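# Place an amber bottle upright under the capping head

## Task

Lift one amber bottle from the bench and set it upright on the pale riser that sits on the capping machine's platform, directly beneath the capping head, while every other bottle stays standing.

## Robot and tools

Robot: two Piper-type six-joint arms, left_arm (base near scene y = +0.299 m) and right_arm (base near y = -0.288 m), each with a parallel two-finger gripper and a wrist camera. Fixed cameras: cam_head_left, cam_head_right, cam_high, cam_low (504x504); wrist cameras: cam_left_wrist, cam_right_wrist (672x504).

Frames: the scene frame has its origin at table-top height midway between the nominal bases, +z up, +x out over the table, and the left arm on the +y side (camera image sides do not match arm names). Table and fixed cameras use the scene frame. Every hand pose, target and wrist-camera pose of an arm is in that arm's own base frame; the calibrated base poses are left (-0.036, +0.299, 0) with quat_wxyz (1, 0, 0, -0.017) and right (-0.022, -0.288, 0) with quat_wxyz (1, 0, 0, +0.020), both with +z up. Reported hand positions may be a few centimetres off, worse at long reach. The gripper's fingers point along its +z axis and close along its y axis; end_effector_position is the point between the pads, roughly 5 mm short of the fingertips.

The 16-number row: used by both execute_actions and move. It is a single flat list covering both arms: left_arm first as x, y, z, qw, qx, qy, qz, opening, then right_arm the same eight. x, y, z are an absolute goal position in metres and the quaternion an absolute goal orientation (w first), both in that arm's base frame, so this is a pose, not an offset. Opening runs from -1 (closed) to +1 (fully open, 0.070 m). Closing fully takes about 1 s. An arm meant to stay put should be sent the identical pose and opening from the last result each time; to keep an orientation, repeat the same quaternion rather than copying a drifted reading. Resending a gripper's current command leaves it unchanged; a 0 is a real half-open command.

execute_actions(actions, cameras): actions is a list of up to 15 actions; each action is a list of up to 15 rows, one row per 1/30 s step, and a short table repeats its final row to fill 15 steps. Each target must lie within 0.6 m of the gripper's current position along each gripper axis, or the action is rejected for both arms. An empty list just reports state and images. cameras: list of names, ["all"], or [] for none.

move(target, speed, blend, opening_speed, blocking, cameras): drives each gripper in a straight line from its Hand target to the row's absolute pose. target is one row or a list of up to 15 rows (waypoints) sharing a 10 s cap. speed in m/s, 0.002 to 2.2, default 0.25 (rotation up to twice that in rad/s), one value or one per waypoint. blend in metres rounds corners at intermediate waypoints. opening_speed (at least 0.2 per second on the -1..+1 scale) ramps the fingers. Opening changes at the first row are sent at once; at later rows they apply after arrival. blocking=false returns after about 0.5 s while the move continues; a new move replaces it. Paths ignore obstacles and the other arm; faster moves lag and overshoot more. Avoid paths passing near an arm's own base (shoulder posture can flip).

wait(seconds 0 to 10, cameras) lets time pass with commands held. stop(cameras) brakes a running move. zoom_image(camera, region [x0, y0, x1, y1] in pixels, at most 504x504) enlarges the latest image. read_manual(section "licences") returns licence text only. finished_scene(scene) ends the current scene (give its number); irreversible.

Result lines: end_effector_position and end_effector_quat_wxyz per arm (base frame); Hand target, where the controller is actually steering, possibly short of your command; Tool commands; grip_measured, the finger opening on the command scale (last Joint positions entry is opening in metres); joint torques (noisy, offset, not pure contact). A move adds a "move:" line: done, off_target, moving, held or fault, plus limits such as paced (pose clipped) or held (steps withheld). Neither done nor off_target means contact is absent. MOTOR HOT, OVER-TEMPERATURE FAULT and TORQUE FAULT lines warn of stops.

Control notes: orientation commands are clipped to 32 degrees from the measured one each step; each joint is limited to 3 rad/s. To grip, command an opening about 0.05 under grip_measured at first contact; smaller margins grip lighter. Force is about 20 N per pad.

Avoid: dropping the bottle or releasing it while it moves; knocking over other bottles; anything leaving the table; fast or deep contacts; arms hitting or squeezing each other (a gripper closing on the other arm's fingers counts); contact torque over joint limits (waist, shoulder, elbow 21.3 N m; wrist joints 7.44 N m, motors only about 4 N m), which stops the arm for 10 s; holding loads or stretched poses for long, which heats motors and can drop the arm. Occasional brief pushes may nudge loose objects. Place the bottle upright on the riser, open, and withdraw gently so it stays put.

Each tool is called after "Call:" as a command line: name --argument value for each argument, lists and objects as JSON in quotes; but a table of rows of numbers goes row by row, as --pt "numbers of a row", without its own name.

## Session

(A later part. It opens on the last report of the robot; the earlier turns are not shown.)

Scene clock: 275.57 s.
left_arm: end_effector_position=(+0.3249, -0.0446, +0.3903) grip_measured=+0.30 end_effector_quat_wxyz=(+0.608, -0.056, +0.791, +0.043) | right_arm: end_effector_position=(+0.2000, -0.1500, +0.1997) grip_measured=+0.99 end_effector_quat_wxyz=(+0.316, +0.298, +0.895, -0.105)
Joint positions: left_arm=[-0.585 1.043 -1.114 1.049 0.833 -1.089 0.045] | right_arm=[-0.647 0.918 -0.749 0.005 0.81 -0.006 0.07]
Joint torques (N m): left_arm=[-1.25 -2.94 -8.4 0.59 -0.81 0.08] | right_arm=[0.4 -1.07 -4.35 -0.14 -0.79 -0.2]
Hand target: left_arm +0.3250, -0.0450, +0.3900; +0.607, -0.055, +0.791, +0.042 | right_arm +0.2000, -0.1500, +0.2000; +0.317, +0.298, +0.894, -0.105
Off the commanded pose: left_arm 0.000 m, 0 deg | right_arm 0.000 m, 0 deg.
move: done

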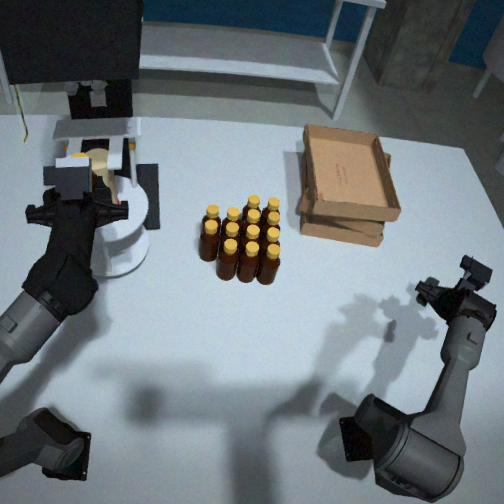

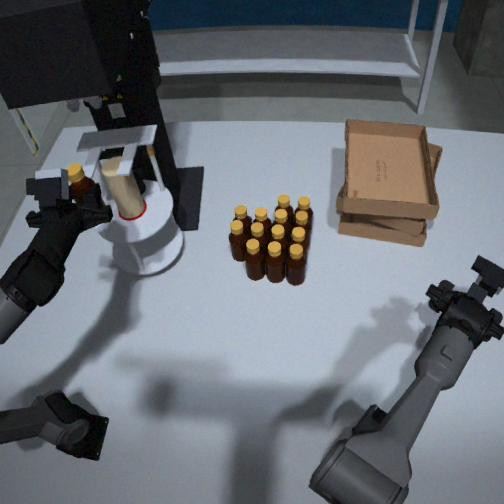

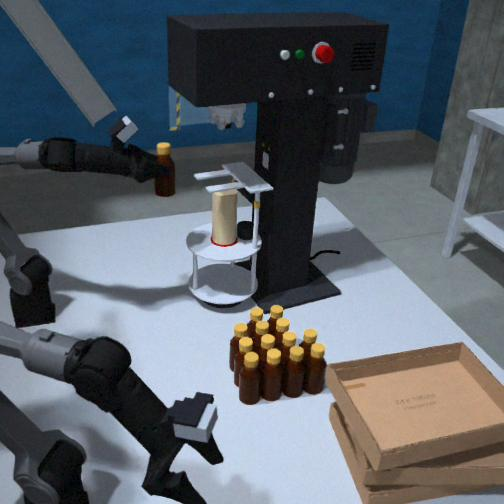

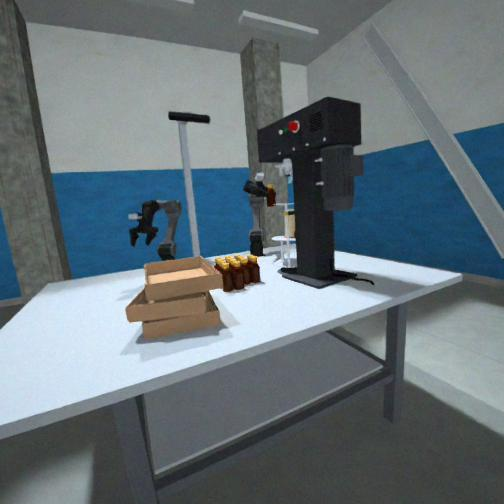

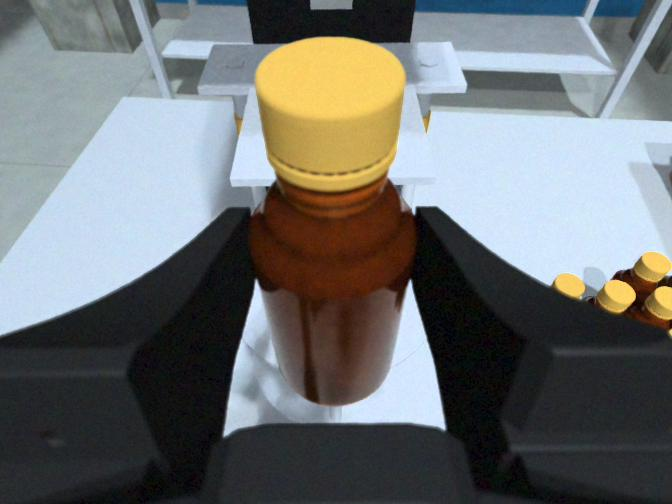

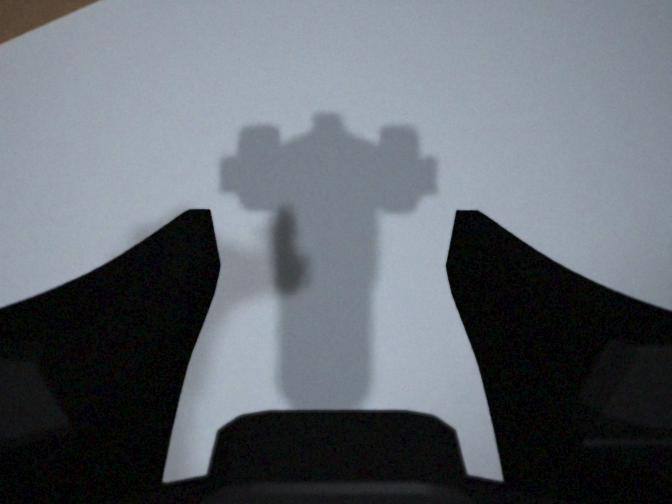

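Call:
move --pt "0.325 -0.045 0.382 0.6073 -0.0553 0.7915 0.0425 0.22 0.2 -0.15 0.2 0.317 0.298 0.895 -0.105 1" --pt "0.385 -0.0362 0.382 0.6073 -0.0553 0.7915 0.0425 0.22 0.2 -0.15 0.2 0.317 0.298 0.895 -0.105 1" --cameras '["all"]' --speed 0.08

Call:
zoom_image --camera "cam_high" --region '[130, 80, 310, 280]'

Scene clock: 295.87 s.
left_arm: end_effector_position=(+0.3854, -0.0362, +0.3820) grip_measured=+0.30 end_effector_quat_wxyz=(+0.607, -0.055, +0.791, +0.043) | right_arm: end_effector_position=(+0.2000, -0.1500, +0.1997) grip_measured=+0.99 end_effector_quat_wxyz=(+0.316, +0.298, +0.895, -0.105)
Joint positions: left_arm=[-0.364 1.211 -1.19 0.978 0.597 -1.028 0.045] | right_arm=[-0.647 0.918 -0.749 0.005 0.81 -0.006 0.07]
Joint torques (N m): left_arm=[-0.95 -5.23 -8.51 0.48 -0.59 -0.06] | right_arm=[0.83 -1.4 -4.55 -0.11 -0.88 -0.15]
Hand target: left_arm +0.3850, -0.0362, +0.3820; +0.607, -0.055, +0.791, +0.042 | right_arm +0.2000, -0.1500, +0.2000; +0.317, +0.298, +0.894, -0.105
Off the commanded pose: left_arm 0.000 m, 0 deg | right_arm 0.000 m, 0 deg.
move: done

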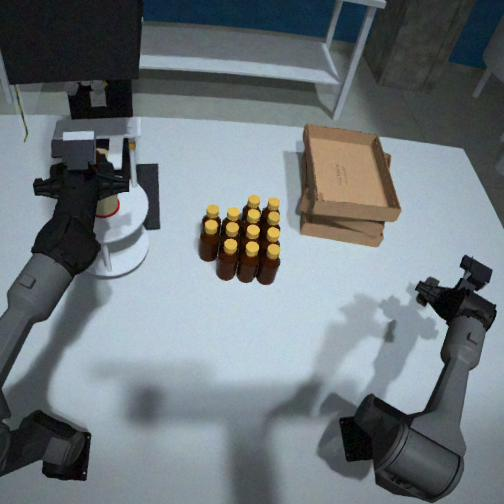

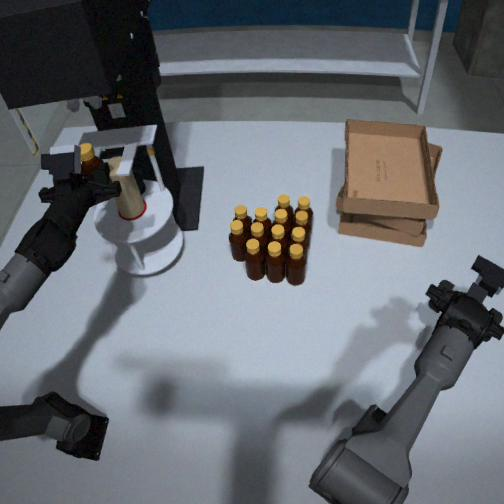

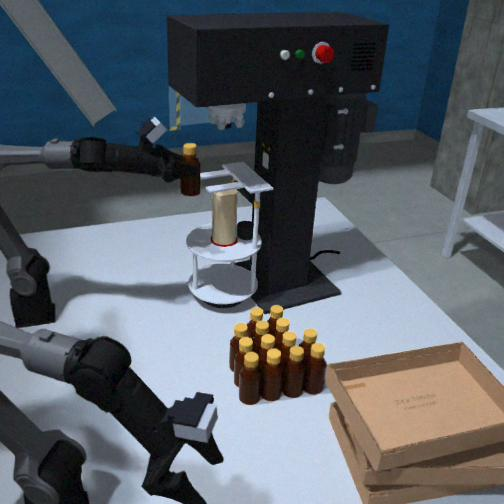

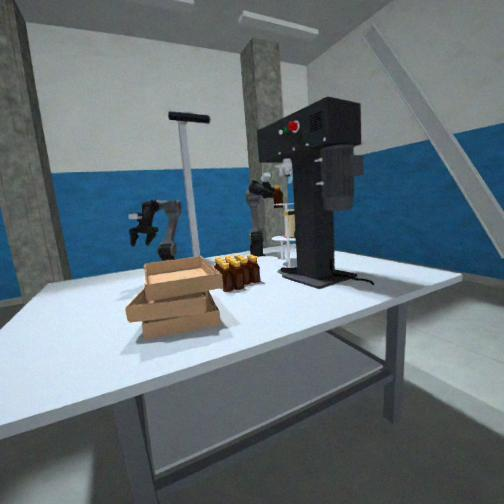

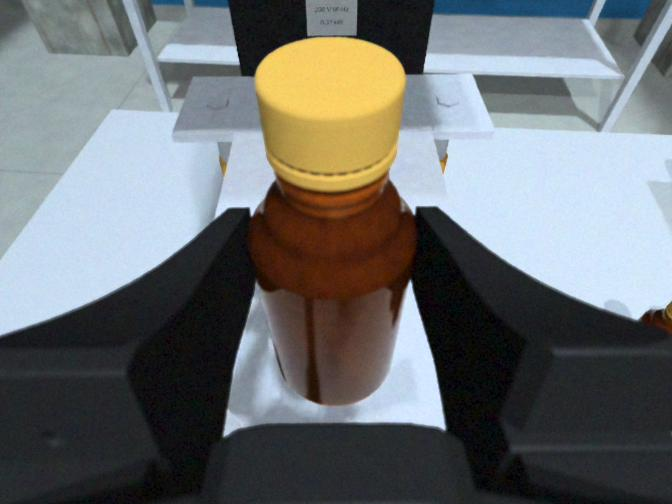

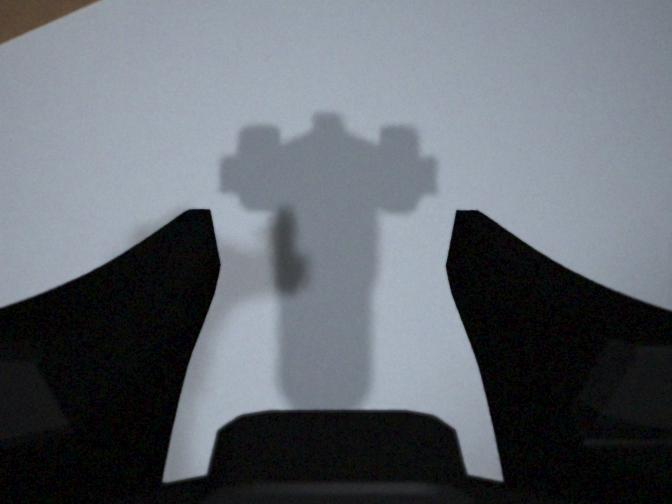

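Scaled by 2.520.

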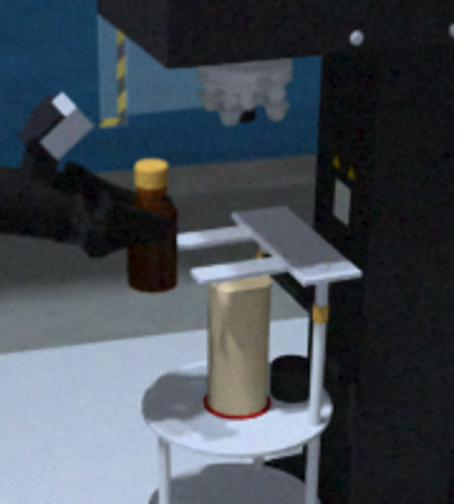

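Call:
move --target '[0.425,-0.0301,0.382,0.6073,-0.0553,0.7915,0.0425,0.22,0.2,-0.15,0.2,0.317,0.298,0.895,-0.105,1]' --cameras '["cam_head_left","cam_head_right","cam_high","cam_left_wrist"]' --speed 0.06

Call:
zoom_image --camera "cam_high" --region '[150, 100, 290, 250]'

Call:
zoom_image --camera "cam_head_right" --region '[50, 80, 190, 230]'

Scene clock: 312.37 s.
left_arm: end_effector_position=(+0.4255, -0.0301, +0.3818) grip_measured=+0.30 end_effector_quat_wxyz=(+0.607, -0.055, +0.792, +0.043) | right_arm: end_effector_position=(+0.2000, -0.1500, +0.1997) grip_measured=+0.99 end_effector_quat_wxyz=(+0.316, +0.298, +0.895, -0.105)
Joint positions: left_arm=[-0.274 1.337 -1.292 0.918 0.511 -0.964 0.045] | right_arm=[-0.647 0.918 -0.749 0.005 0.81 -0.006 0.07]
Joint torques (N m): left_arm=[-0.31 -6.55 -8.56 0.34 -0.65 -0.07] | right_arm=[0.02 -1.28 -4.54 -0.08 -0.8 -0.17]
Hand target: left_arm +0.4250, -0.0301, +0.3820; +0.607, -0.055, +0.791, +0.042 | right_arm +0.2000, -0.1500, +0.2000; +0.317, +0.298, +0.894, -0.105
Off the commanded pose: left_arm 0.001 m, 0 deg | right_arm 0.000 m, 0 deg.
move: done
Images, in order (width x height): cam_head_left 504x504, cam_head_right 504x504, cam_high 504x504, cam_left_wrist 672x504.

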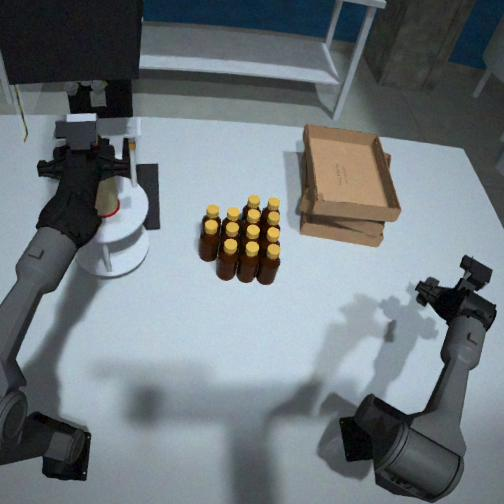

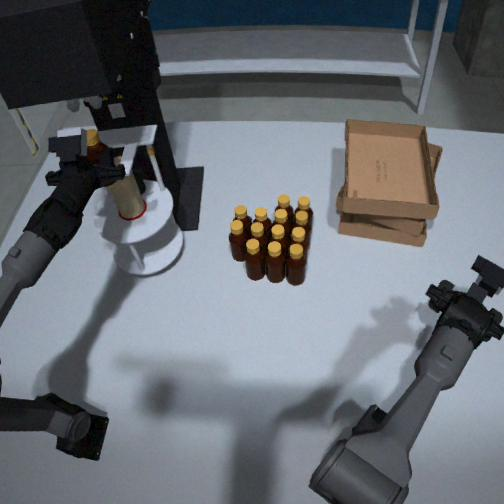

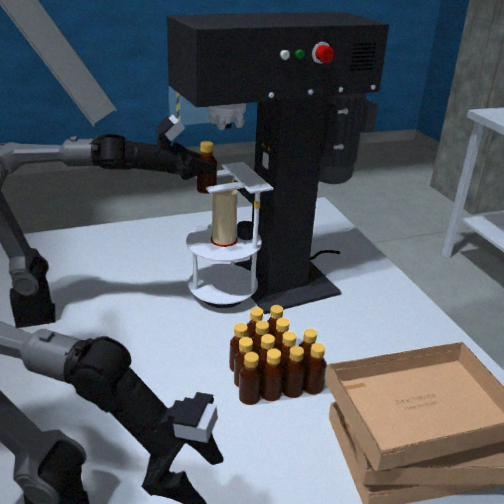

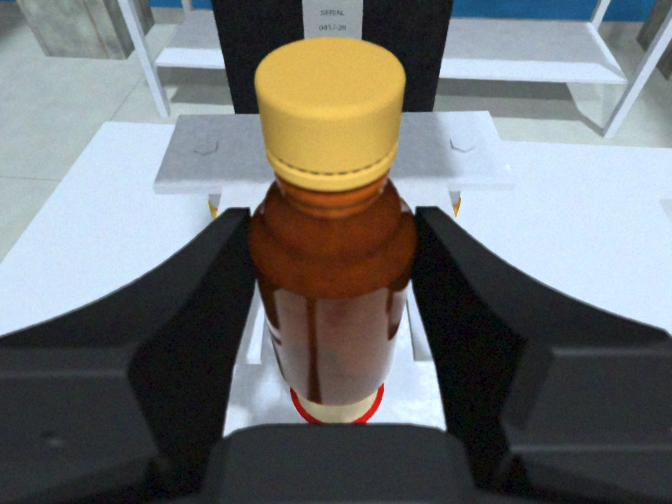

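Scaled by 3.360.

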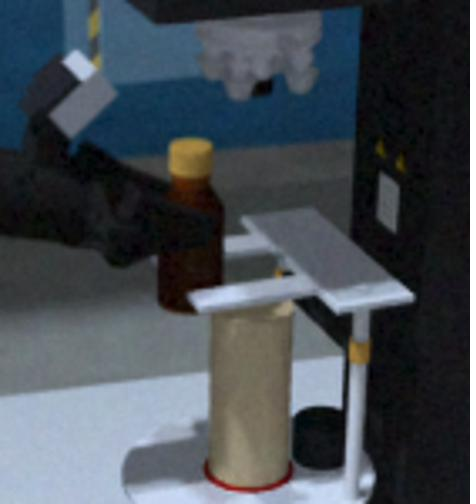

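Scaled by 3.360.

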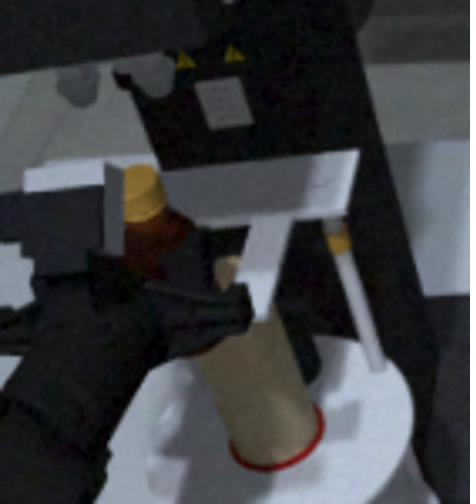

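Call:
move --target '[0.466,-0.0241,0.382,0.6073,-0.0553,0.7915,0.0425,0.22,0.2,-0.15,0.2,0.317,0.298,0.895,-0.105,1]' --cameras '["cam_head_left","cam_head_right","cam_high","cam_low","cam_left_wrist"]' --speed 0.06

Call:
zoom_image --camera "cam_high" --region '[150, 100, 290, 250]'

Call:
zoom_image --camera "cam_head_right" --region '[50, 80, 190, 230]'

Call:
zoom_image --camera "cam_low" --region '[220, 140, 340, 280]'

Scene clock: 323.27 s.
left_arm: end_effector_position=(+0.4665, -0.0242, +0.3817) grip_measured=+0.30 end_effector_quat_wxyz=(+0.607, -0.055, +0.792, +0.043) | right_arm: end_effector_position=(+0.2000, -0.1500, +0.1997) grip_measured=+0.99 end_effector_quat_wxyz=(+0.316, +0.298, +0.895, -0.105)
Joint positions: left_arm=[-0.209 1.471 -1.422 0.844 0.458 -0.883 0.045] | right_arm=[-0.647 0.918 -0.749 0.005 0.81 -0.006 0.07]
Joint torques (N m): left_arm=[-0.32 -7.56 -8.27 0.32 -0.84 -0.1] | right_arm=[0.33 -0.78 -4.28 -0.11 -0.84 -0.11]
Hand target: left_arm +0.4660, -0.0241, +0.3820; +0.607, -0.055, +0.791, +0.042 | right_arm +0.2000, -0.1500, +0.2000; +0.317, +0.298, +0.894, -0.105
Off the commanded pose: left_arm 0.001 m, 0 deg | right_arm 0.000 m, 0 deg.
move: done
Images, in order (width x height): cam_head_left 504x504, cam_head_right 504x504, cam_high 504x504, cam_low 504x504, cam_left_wrist 672x504.

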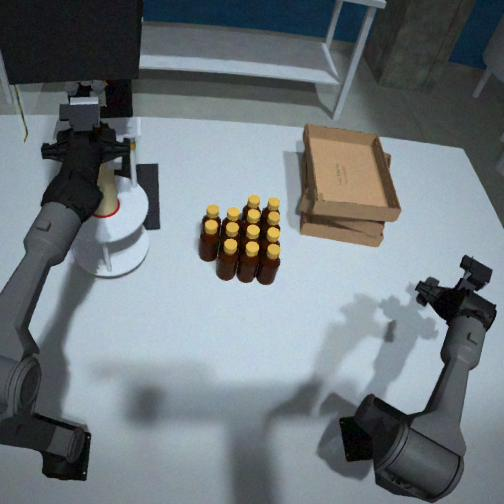

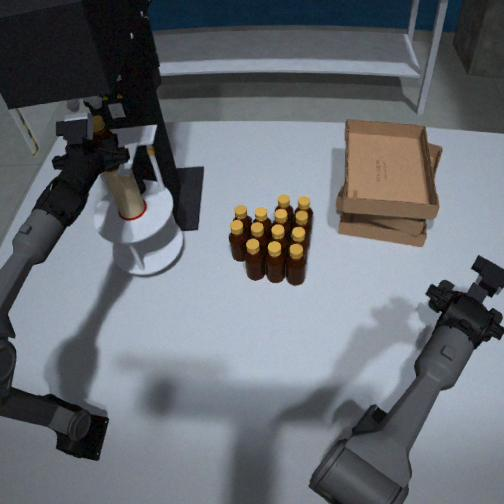

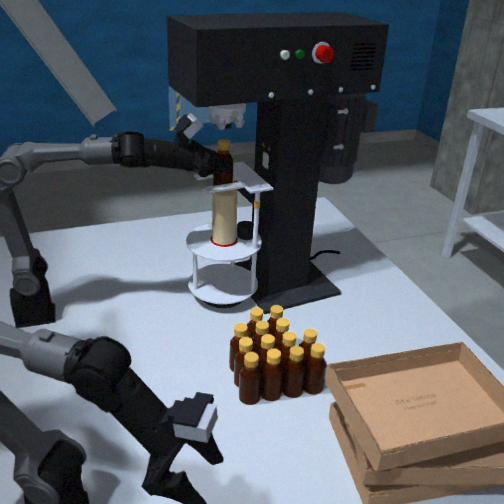

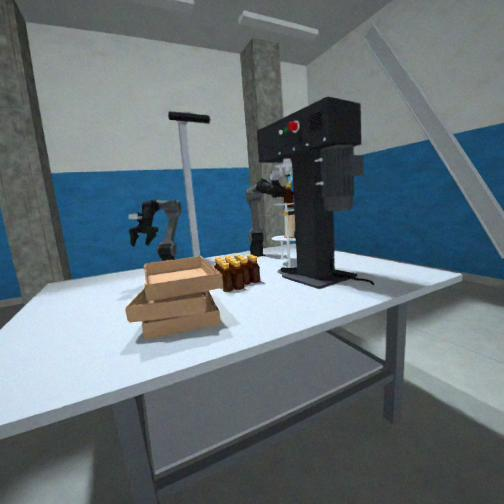

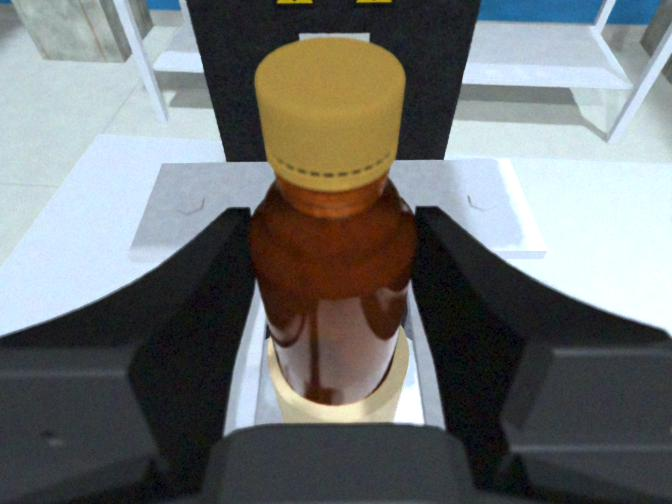

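Scaled by 3.360.

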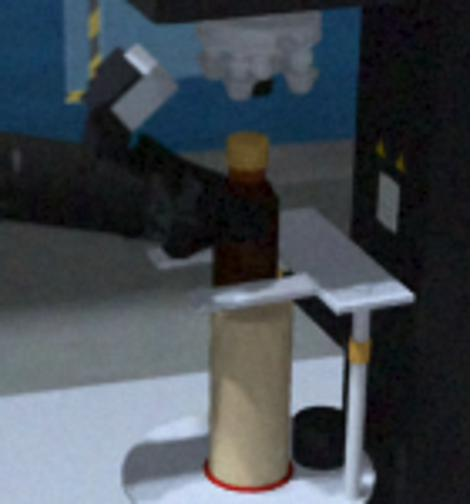

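Scaled by 3.360.

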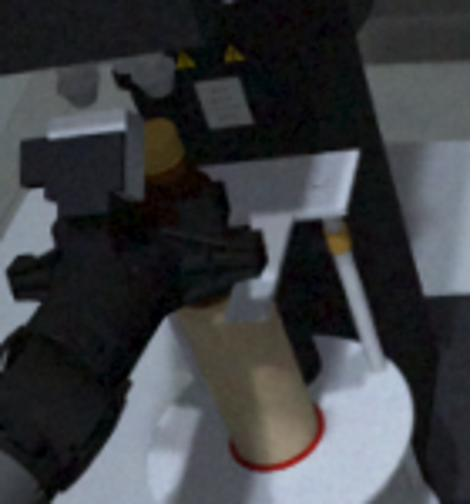

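Scaled by 3.600.

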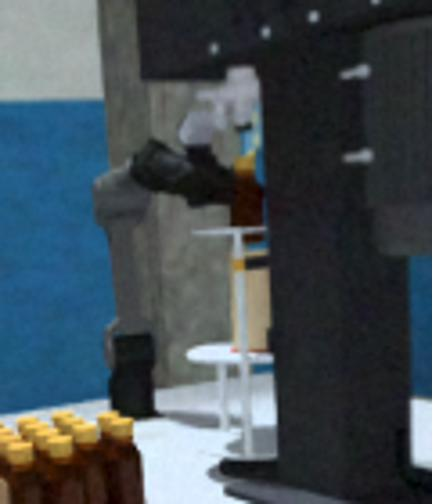

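Call:
move --pt "0.4715 -0.0232 0.382 0.6073 -0.0553 0.7915 0.0425 0.22 0.2 -0.15 0.2 0.317 0.298 0.895 -0.105 1" --pt "0.4715 -0.0232 0.376 0.6073 -0.0553 0.7915 0.0425 0.22 0.2 -0.15 0.2 0.317 0.298 0.895 -0.105 1" --cameras '["cam_high","cam_left_wrist"]' --speed 0.03

Call:
zoom_image --camera "cam_high" --region '[150, 100, 290, 250]'

Call:
zoom_image --camera "cam_left_wrist" --region '[200, 240, 480, 450]'

Scene clock: 337.87 s.
left_arm: end_effector_position=(+0.4715, -0.0235, +0.3758) grip_measured=+0.30 end_effector_quat_wxyz=(+0.607, -0.055, +0.792, +0.042) | right_arm: end_effector_position=(+0.2000, -0.1500, +0.1997) grip_measured=+0.99 end_effector_quat_wxyz=(+0.316, +0.298, +0.895, -0.105)
Joint positions: left_arm=[-0.203 1.486 -1.413 0.871 0.437 -0.914 0.045] | right_arm=[-0.647 0.918 -0.749 0.005 0.81 -0.006 0.07]
Joint torques (N m): left_arm=[0.26 -7.64 -8.91 0.18 -0.95 0.04] | right_arm=[0.26 -0.93 -4.37 -0.09 -0.83 -0.1]
Hand target: left_arm +0.4715, -0.0232, +0.3760; +0.607, -0.055, +0.791, +0.042 | right_arm +0.2000, -0.1500, +0.2000; +0.317, +0.298, +0.894, -0.105
Off the commanded pose: left_arm 0.000 m, 0 deg | right_arm 0.000 m, 0 deg.
move: done
Images, in order (width x height): cam_high 504x504, cam_left_wrist 672x504.

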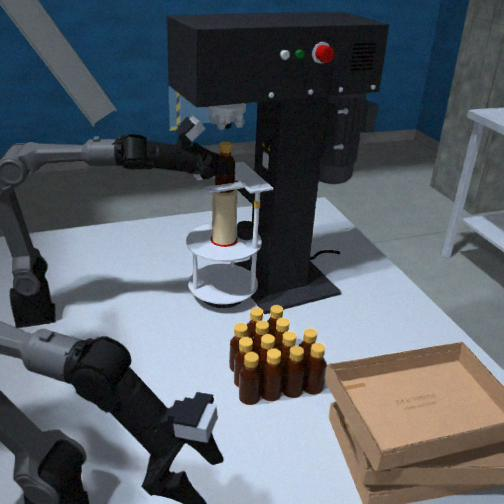

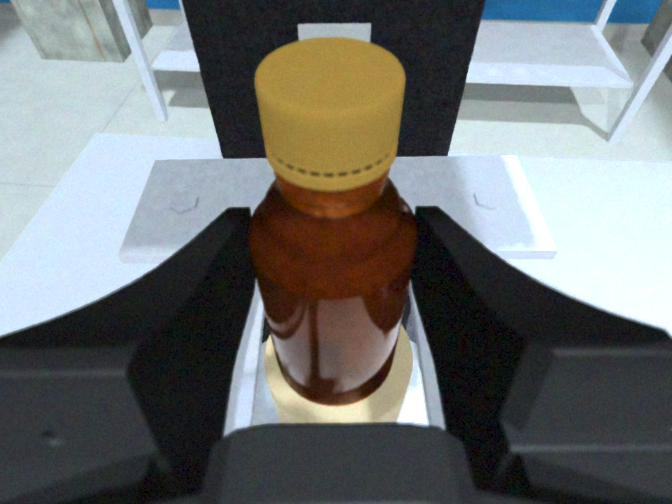

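Scaled by 3.360.

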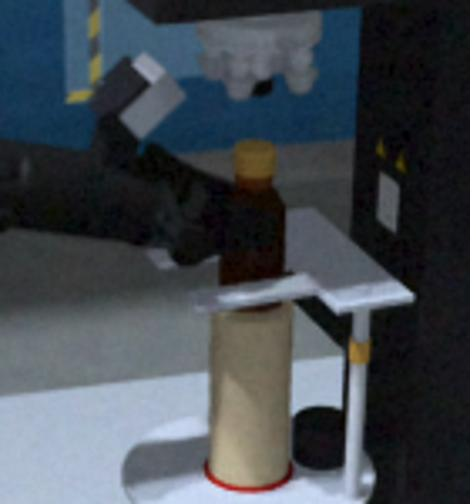

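Scaled by 1.800.

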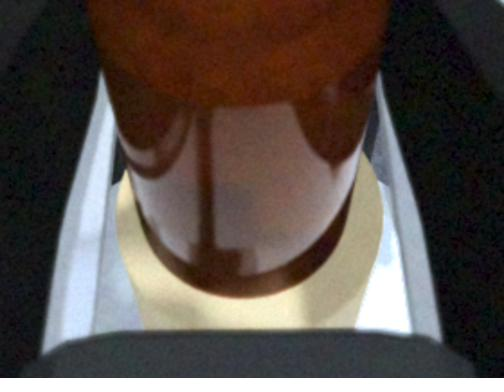

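Call:
move --target '[0.4715,-0.0232,0.3735,0.6073,-0.0553,0.7915,0.0425,0.22,0.2,-0.15,0.2,0.317,0.298,0.895,-0.105,1]' --cameras '["cam_high","cam_left_wrist"]' --speed 0.02

Call:
zoom_image --camera "cam_left_wrist" --region '[200, 240, 480, 450]'

Scene clock: 347.83 s.
left_arm: end_effector_position=(+0.4715, -0.0236, +0.3734) grip_measured=+0.30 end_effector_quat_wxyz=(+0.607, -0.055, +0.792, +0.042) | right_arm: end_effector_position=(+0.2000, -0.1500, +0.1997) grip_measured=+0.99 end_effector_quat_wxyz=(+0.316, +0.298, +0.895, -0.105)
Joint positions: left_arm=[-0.203 1.485 -1.403 0.887 0.43 -0.932 0.045] | right_arm=[-0.647 0.918 -0.749 0.005 0.81 -0.006 0.07]
Joint torques (N m): left_arm=[0.32 -7.63 -8.05 0.32 -1.01 -0.05] | right_arm=[-0.06 -1.13 -4.68 -0.05 -0.75 -0.14]
Hand target: left_arm +0.4715, -0.0232, +0.3735; +0.607, -0.055, +0.791, +0.042 | right_arm +0.2000, -0.1500, +0.2000; +0.317, +0.298, +0.894, -0.105
Off the commanded pose: left_arm 0.000 m, 0 deg | right_arm 0.000 m, 0 deg.
move: done
Images, in order (width x height): cam_high 504x504, cam_left_wrist 672x504.

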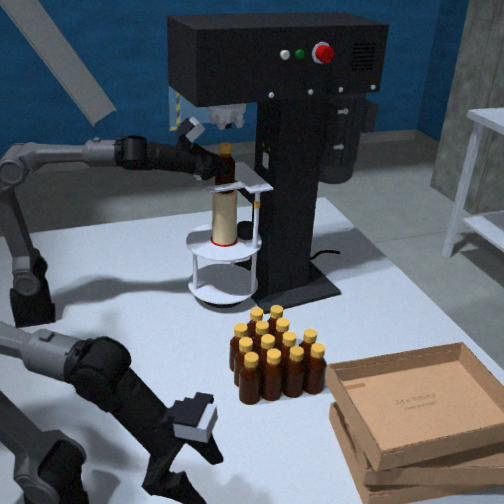

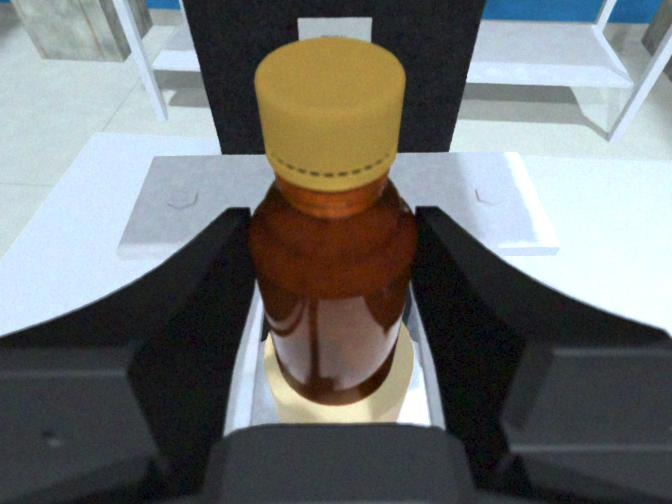

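Scaled by 1.800.

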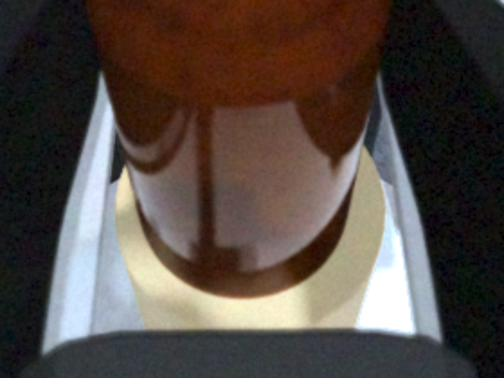

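Call:
move --target '[0.4715,-0.0229,0.3705,0.6073,-0.0553,0.7915,0.0425,0.22,0.2,-0.15,0.2,0.317,0.298,0.895,-0.105,1]' --cameras '["cam_high","cam_left_wrist"]' --speed 0.02

Call:
zoom_image --camera "cam_left_wrist" --region '[200, 240, 480, 450]'

Call:
zoom_image --camera "cam_high" --region '[180, 110, 270, 220]'

Scene clock: 356.23 s.
left_arm: end_effector_position=(+0.4713, -0.0235, +0.3724) grip_measured=+0.30 end_effector_quat_wxyz=(+0.609, -0.054, +0.790, +0.042) | right_arm: end_effector_position=(+0.2000, -0.1500, +0.1997) grip_measured=+0.99 end_effector_quat_wxyz=(+0.316, +0.298, +0.895, -0.105)
Joint positions: left_arm=[-0.202 1.482 -1.391 0.908 0.42 -0.953 0.045] | right_arm=[-0.647 0.918 -0.749 0.005 0.81 -0.006 0.07]
Joint torques (N m): left_arm=[0.64 -5.22 -4.34 -0.09 0 -0.11] | right_arm=[0.45 -0.52 -4.49 -0.08 -0.78 -0.19]
Hand target: left_arm +0.4715, -0.0229, +0.3705; +0.607, -0.055, +0.791, +0.043 | right_arm +0.2000, -0.1500, +0.2000; +0.317, +0.298, +0.894, -0.105
Off the commanded pose: left_arm 0.002 m, 0 deg | right_arm 0.000 m, 0 deg.
move: done
Images, in order (width x height): cam_high 504x504, cam_left_wrist 672x504.

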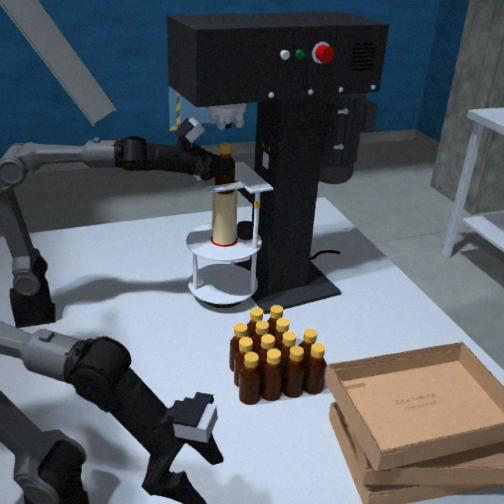

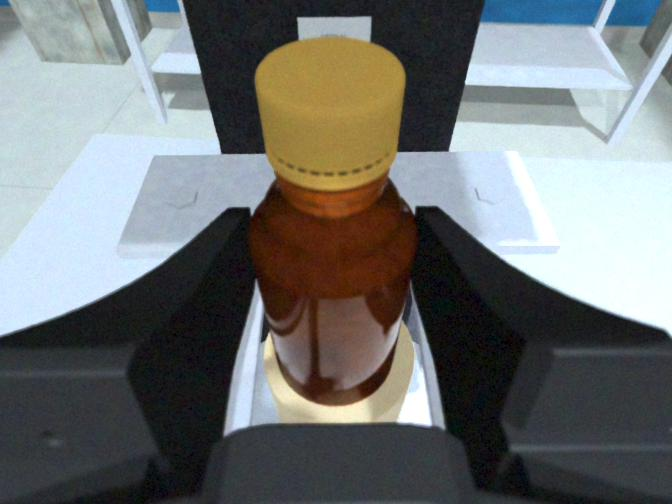

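Scaled by 1.800.

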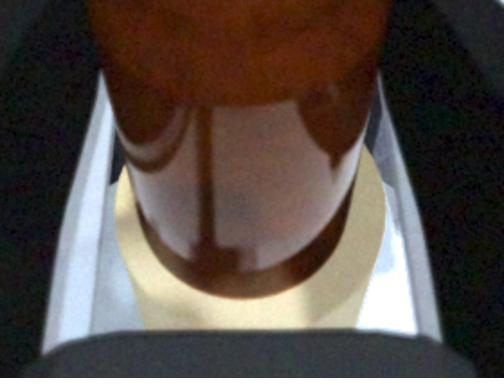

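Scaled by 4.582.

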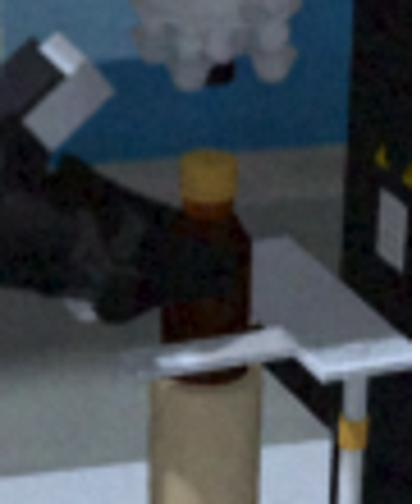

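Call:
move --pt "0.4715 -0.0229 0.372 0.6073 -0.0553 0.7915 0.0425 0.22 0.2 -0.15 0.2 0.317 0.298 0.895 -0.105 1" --pt "0.4715 -0.0229 0.3722 0.6073 -0.0553 0.7915 0.0425 1 0.2 -0.15 0.2 0.317 0.298 0.895 -0.105 1" --cameras '["cam_high","cam_left_wrist"]' --opening_speed 0.5 --speed 0.02

Scene clock: 366.20 s.
left_arm: end_effector_position=(+0.4715, -0.0229, +0.3721) grip_measured=+0.99 end_effector_quat_wxyz=(+0.607, -0.056, +0.792, +0.042) | right_arm: end_effector_position=(+0.2000, -0.1500, +0.1997) grip_measured=+0.99 end_effector_quat_wxyz=(+0.316, +0.298, +0.895, -0.105)
Joint positions: left_arm=[-0.201 1.484 -1.396 0.894 0.426 -0.94 0.07] | right_arm=[-0.647 0.918 -0.749 0.005 0.81 -0.006 0.07]
Joint torques (N m): left_arm=[-1.35 -6.52 -8.62 0.23 -0.68 -0.07] | right_arm=[-0.04 -0.79 -4.63 -0.08 -0.74 -0.04]
Hand target: left_arm +0.4715, -0.0229, +0.3722; +0.607, -0.055, +0.791, +0.043 | right_arm +0.2000, -0.1500, +0.2000; +0.317, +0.298, +0.894, -0.105
Off the commanded pose: left_arm 0.000 m, 0 deg | right_arm 0.000 m, 0 deg.
move: done
Images, in order (width x height): cam_high 504x504, cam_left_wrist 672x504.

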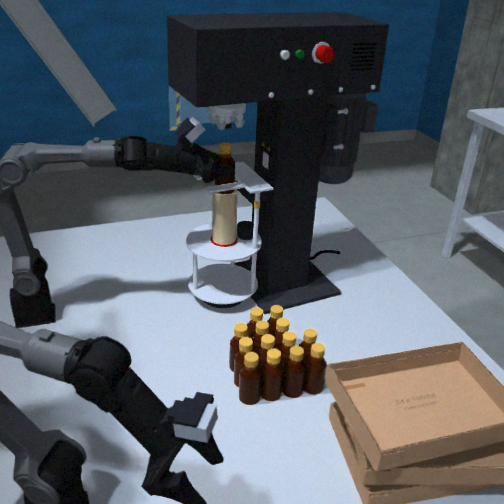

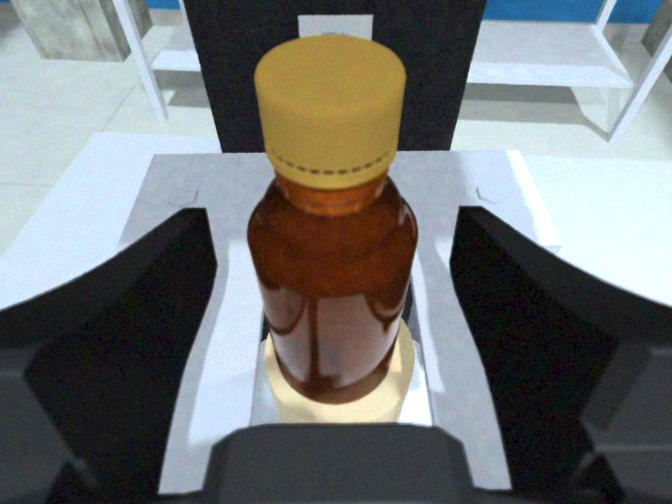

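Standing. Retreat along the same axis.

Call:
move --pt "0.4515 -0.0258 0.374 0.6073 -0.0553 0.7915 0.0425 1 0.2 -0.15 0.2 0.317 0.298 0.895 -0.105 1" --pt "0.31 -0.0465 0.385 0.6073 -0.0553 0.7915 0.0425 1 0.2 -0.15 0.2 0.317 0.298 0.895 -0.105 1" --cameras '["all"]' --blend 0.01 --speed '[0.05,0.12]'

Call:
zoom_image --camera "cam_high" --region '[150, 80, 330, 260]'

Scene clock: 375.13 s.
left_arm: end_effector_position=(+0.3096, -0.0466, +0.3858) grip_measured=+0.99 end_effector_quat_wxyz=(+0.608, -0.055, +0.791, +0.042) | right_arm: end_effector_position=(+0.2000, -0.1500, +0.1997) grip_measured=+0.99 end_effector_quat_wxyz=(+0.316, +0.298, +0.895, -0.105)
Joint positions: left_arm=[-0.664 0.999 -1.071 1.093 0.899 -1.138 0.07] | right_arm=[-0.647 0.918 -0.749 0.005 0.81 -0.006 0.07]
Joint torques (N m): left_arm=[0.35 -1.53 -5.99 0.31 -0.5 0.01] | right_arm=[0.24 -1.06 -4.51 0 -0.69 -0.1]
Hand target: left_arm +0.3100, -0.0465, +0.3850; +0.607, -0.055, +0.791, +0.042 | right_arm +0.2000, -0.1500, +0.2000; +0.317, +0.298, +0.894, -0.105
Off the commanded pose: left_arm 0.001 m, 0 deg | right_arm 0.000 m, 0 deg.
move: done

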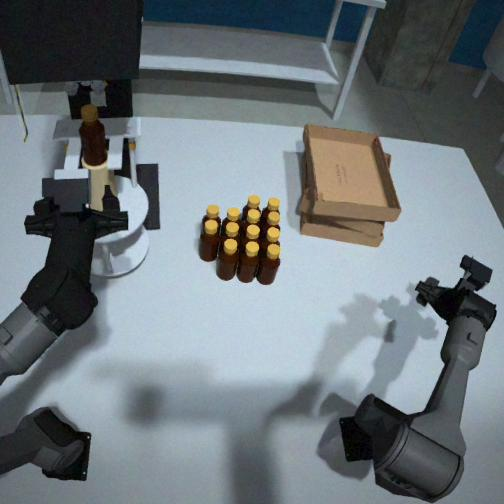

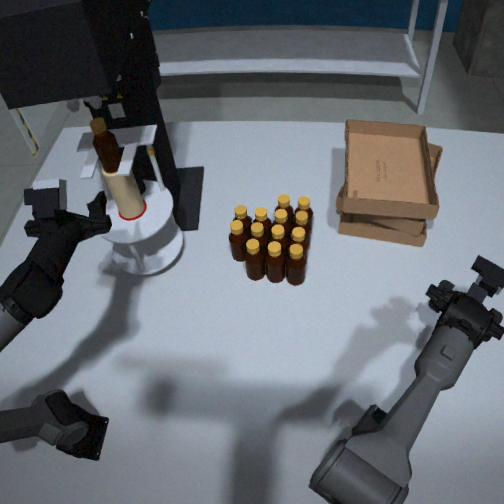

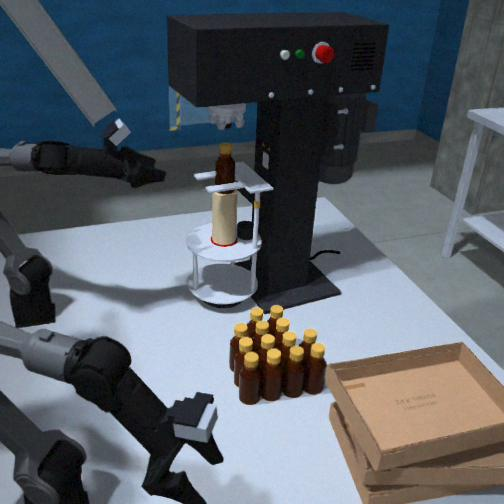

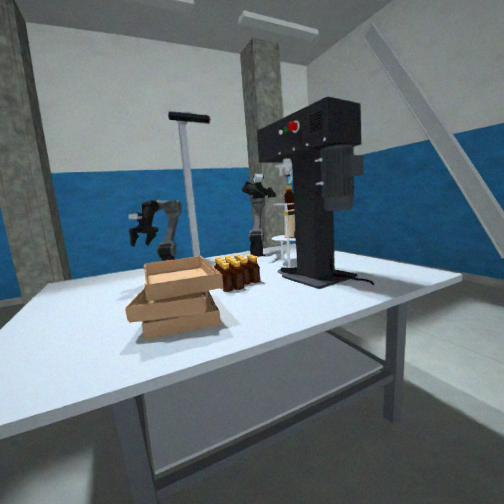

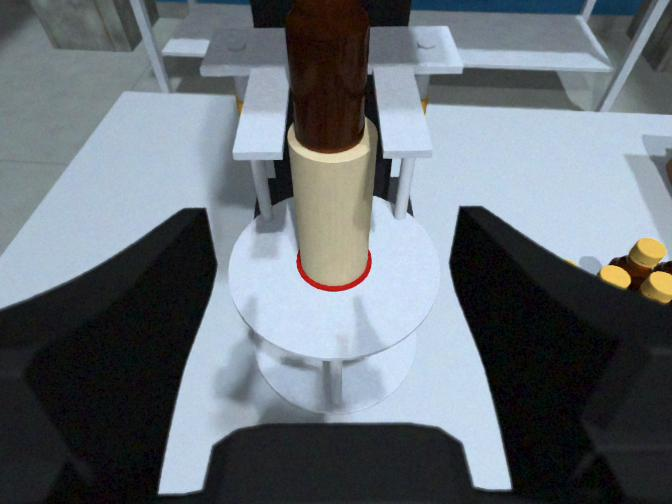

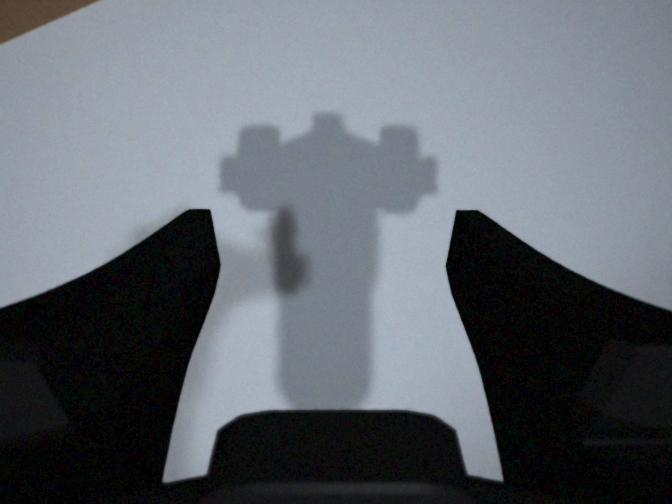

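Scaled by 2.800.

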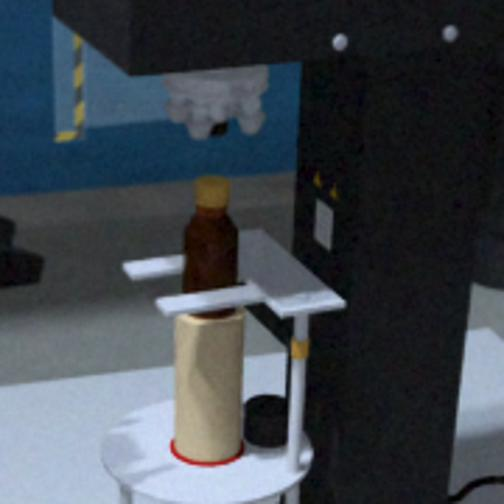

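Call:
finished_scene --scene 1

The scene is finished: the task was done.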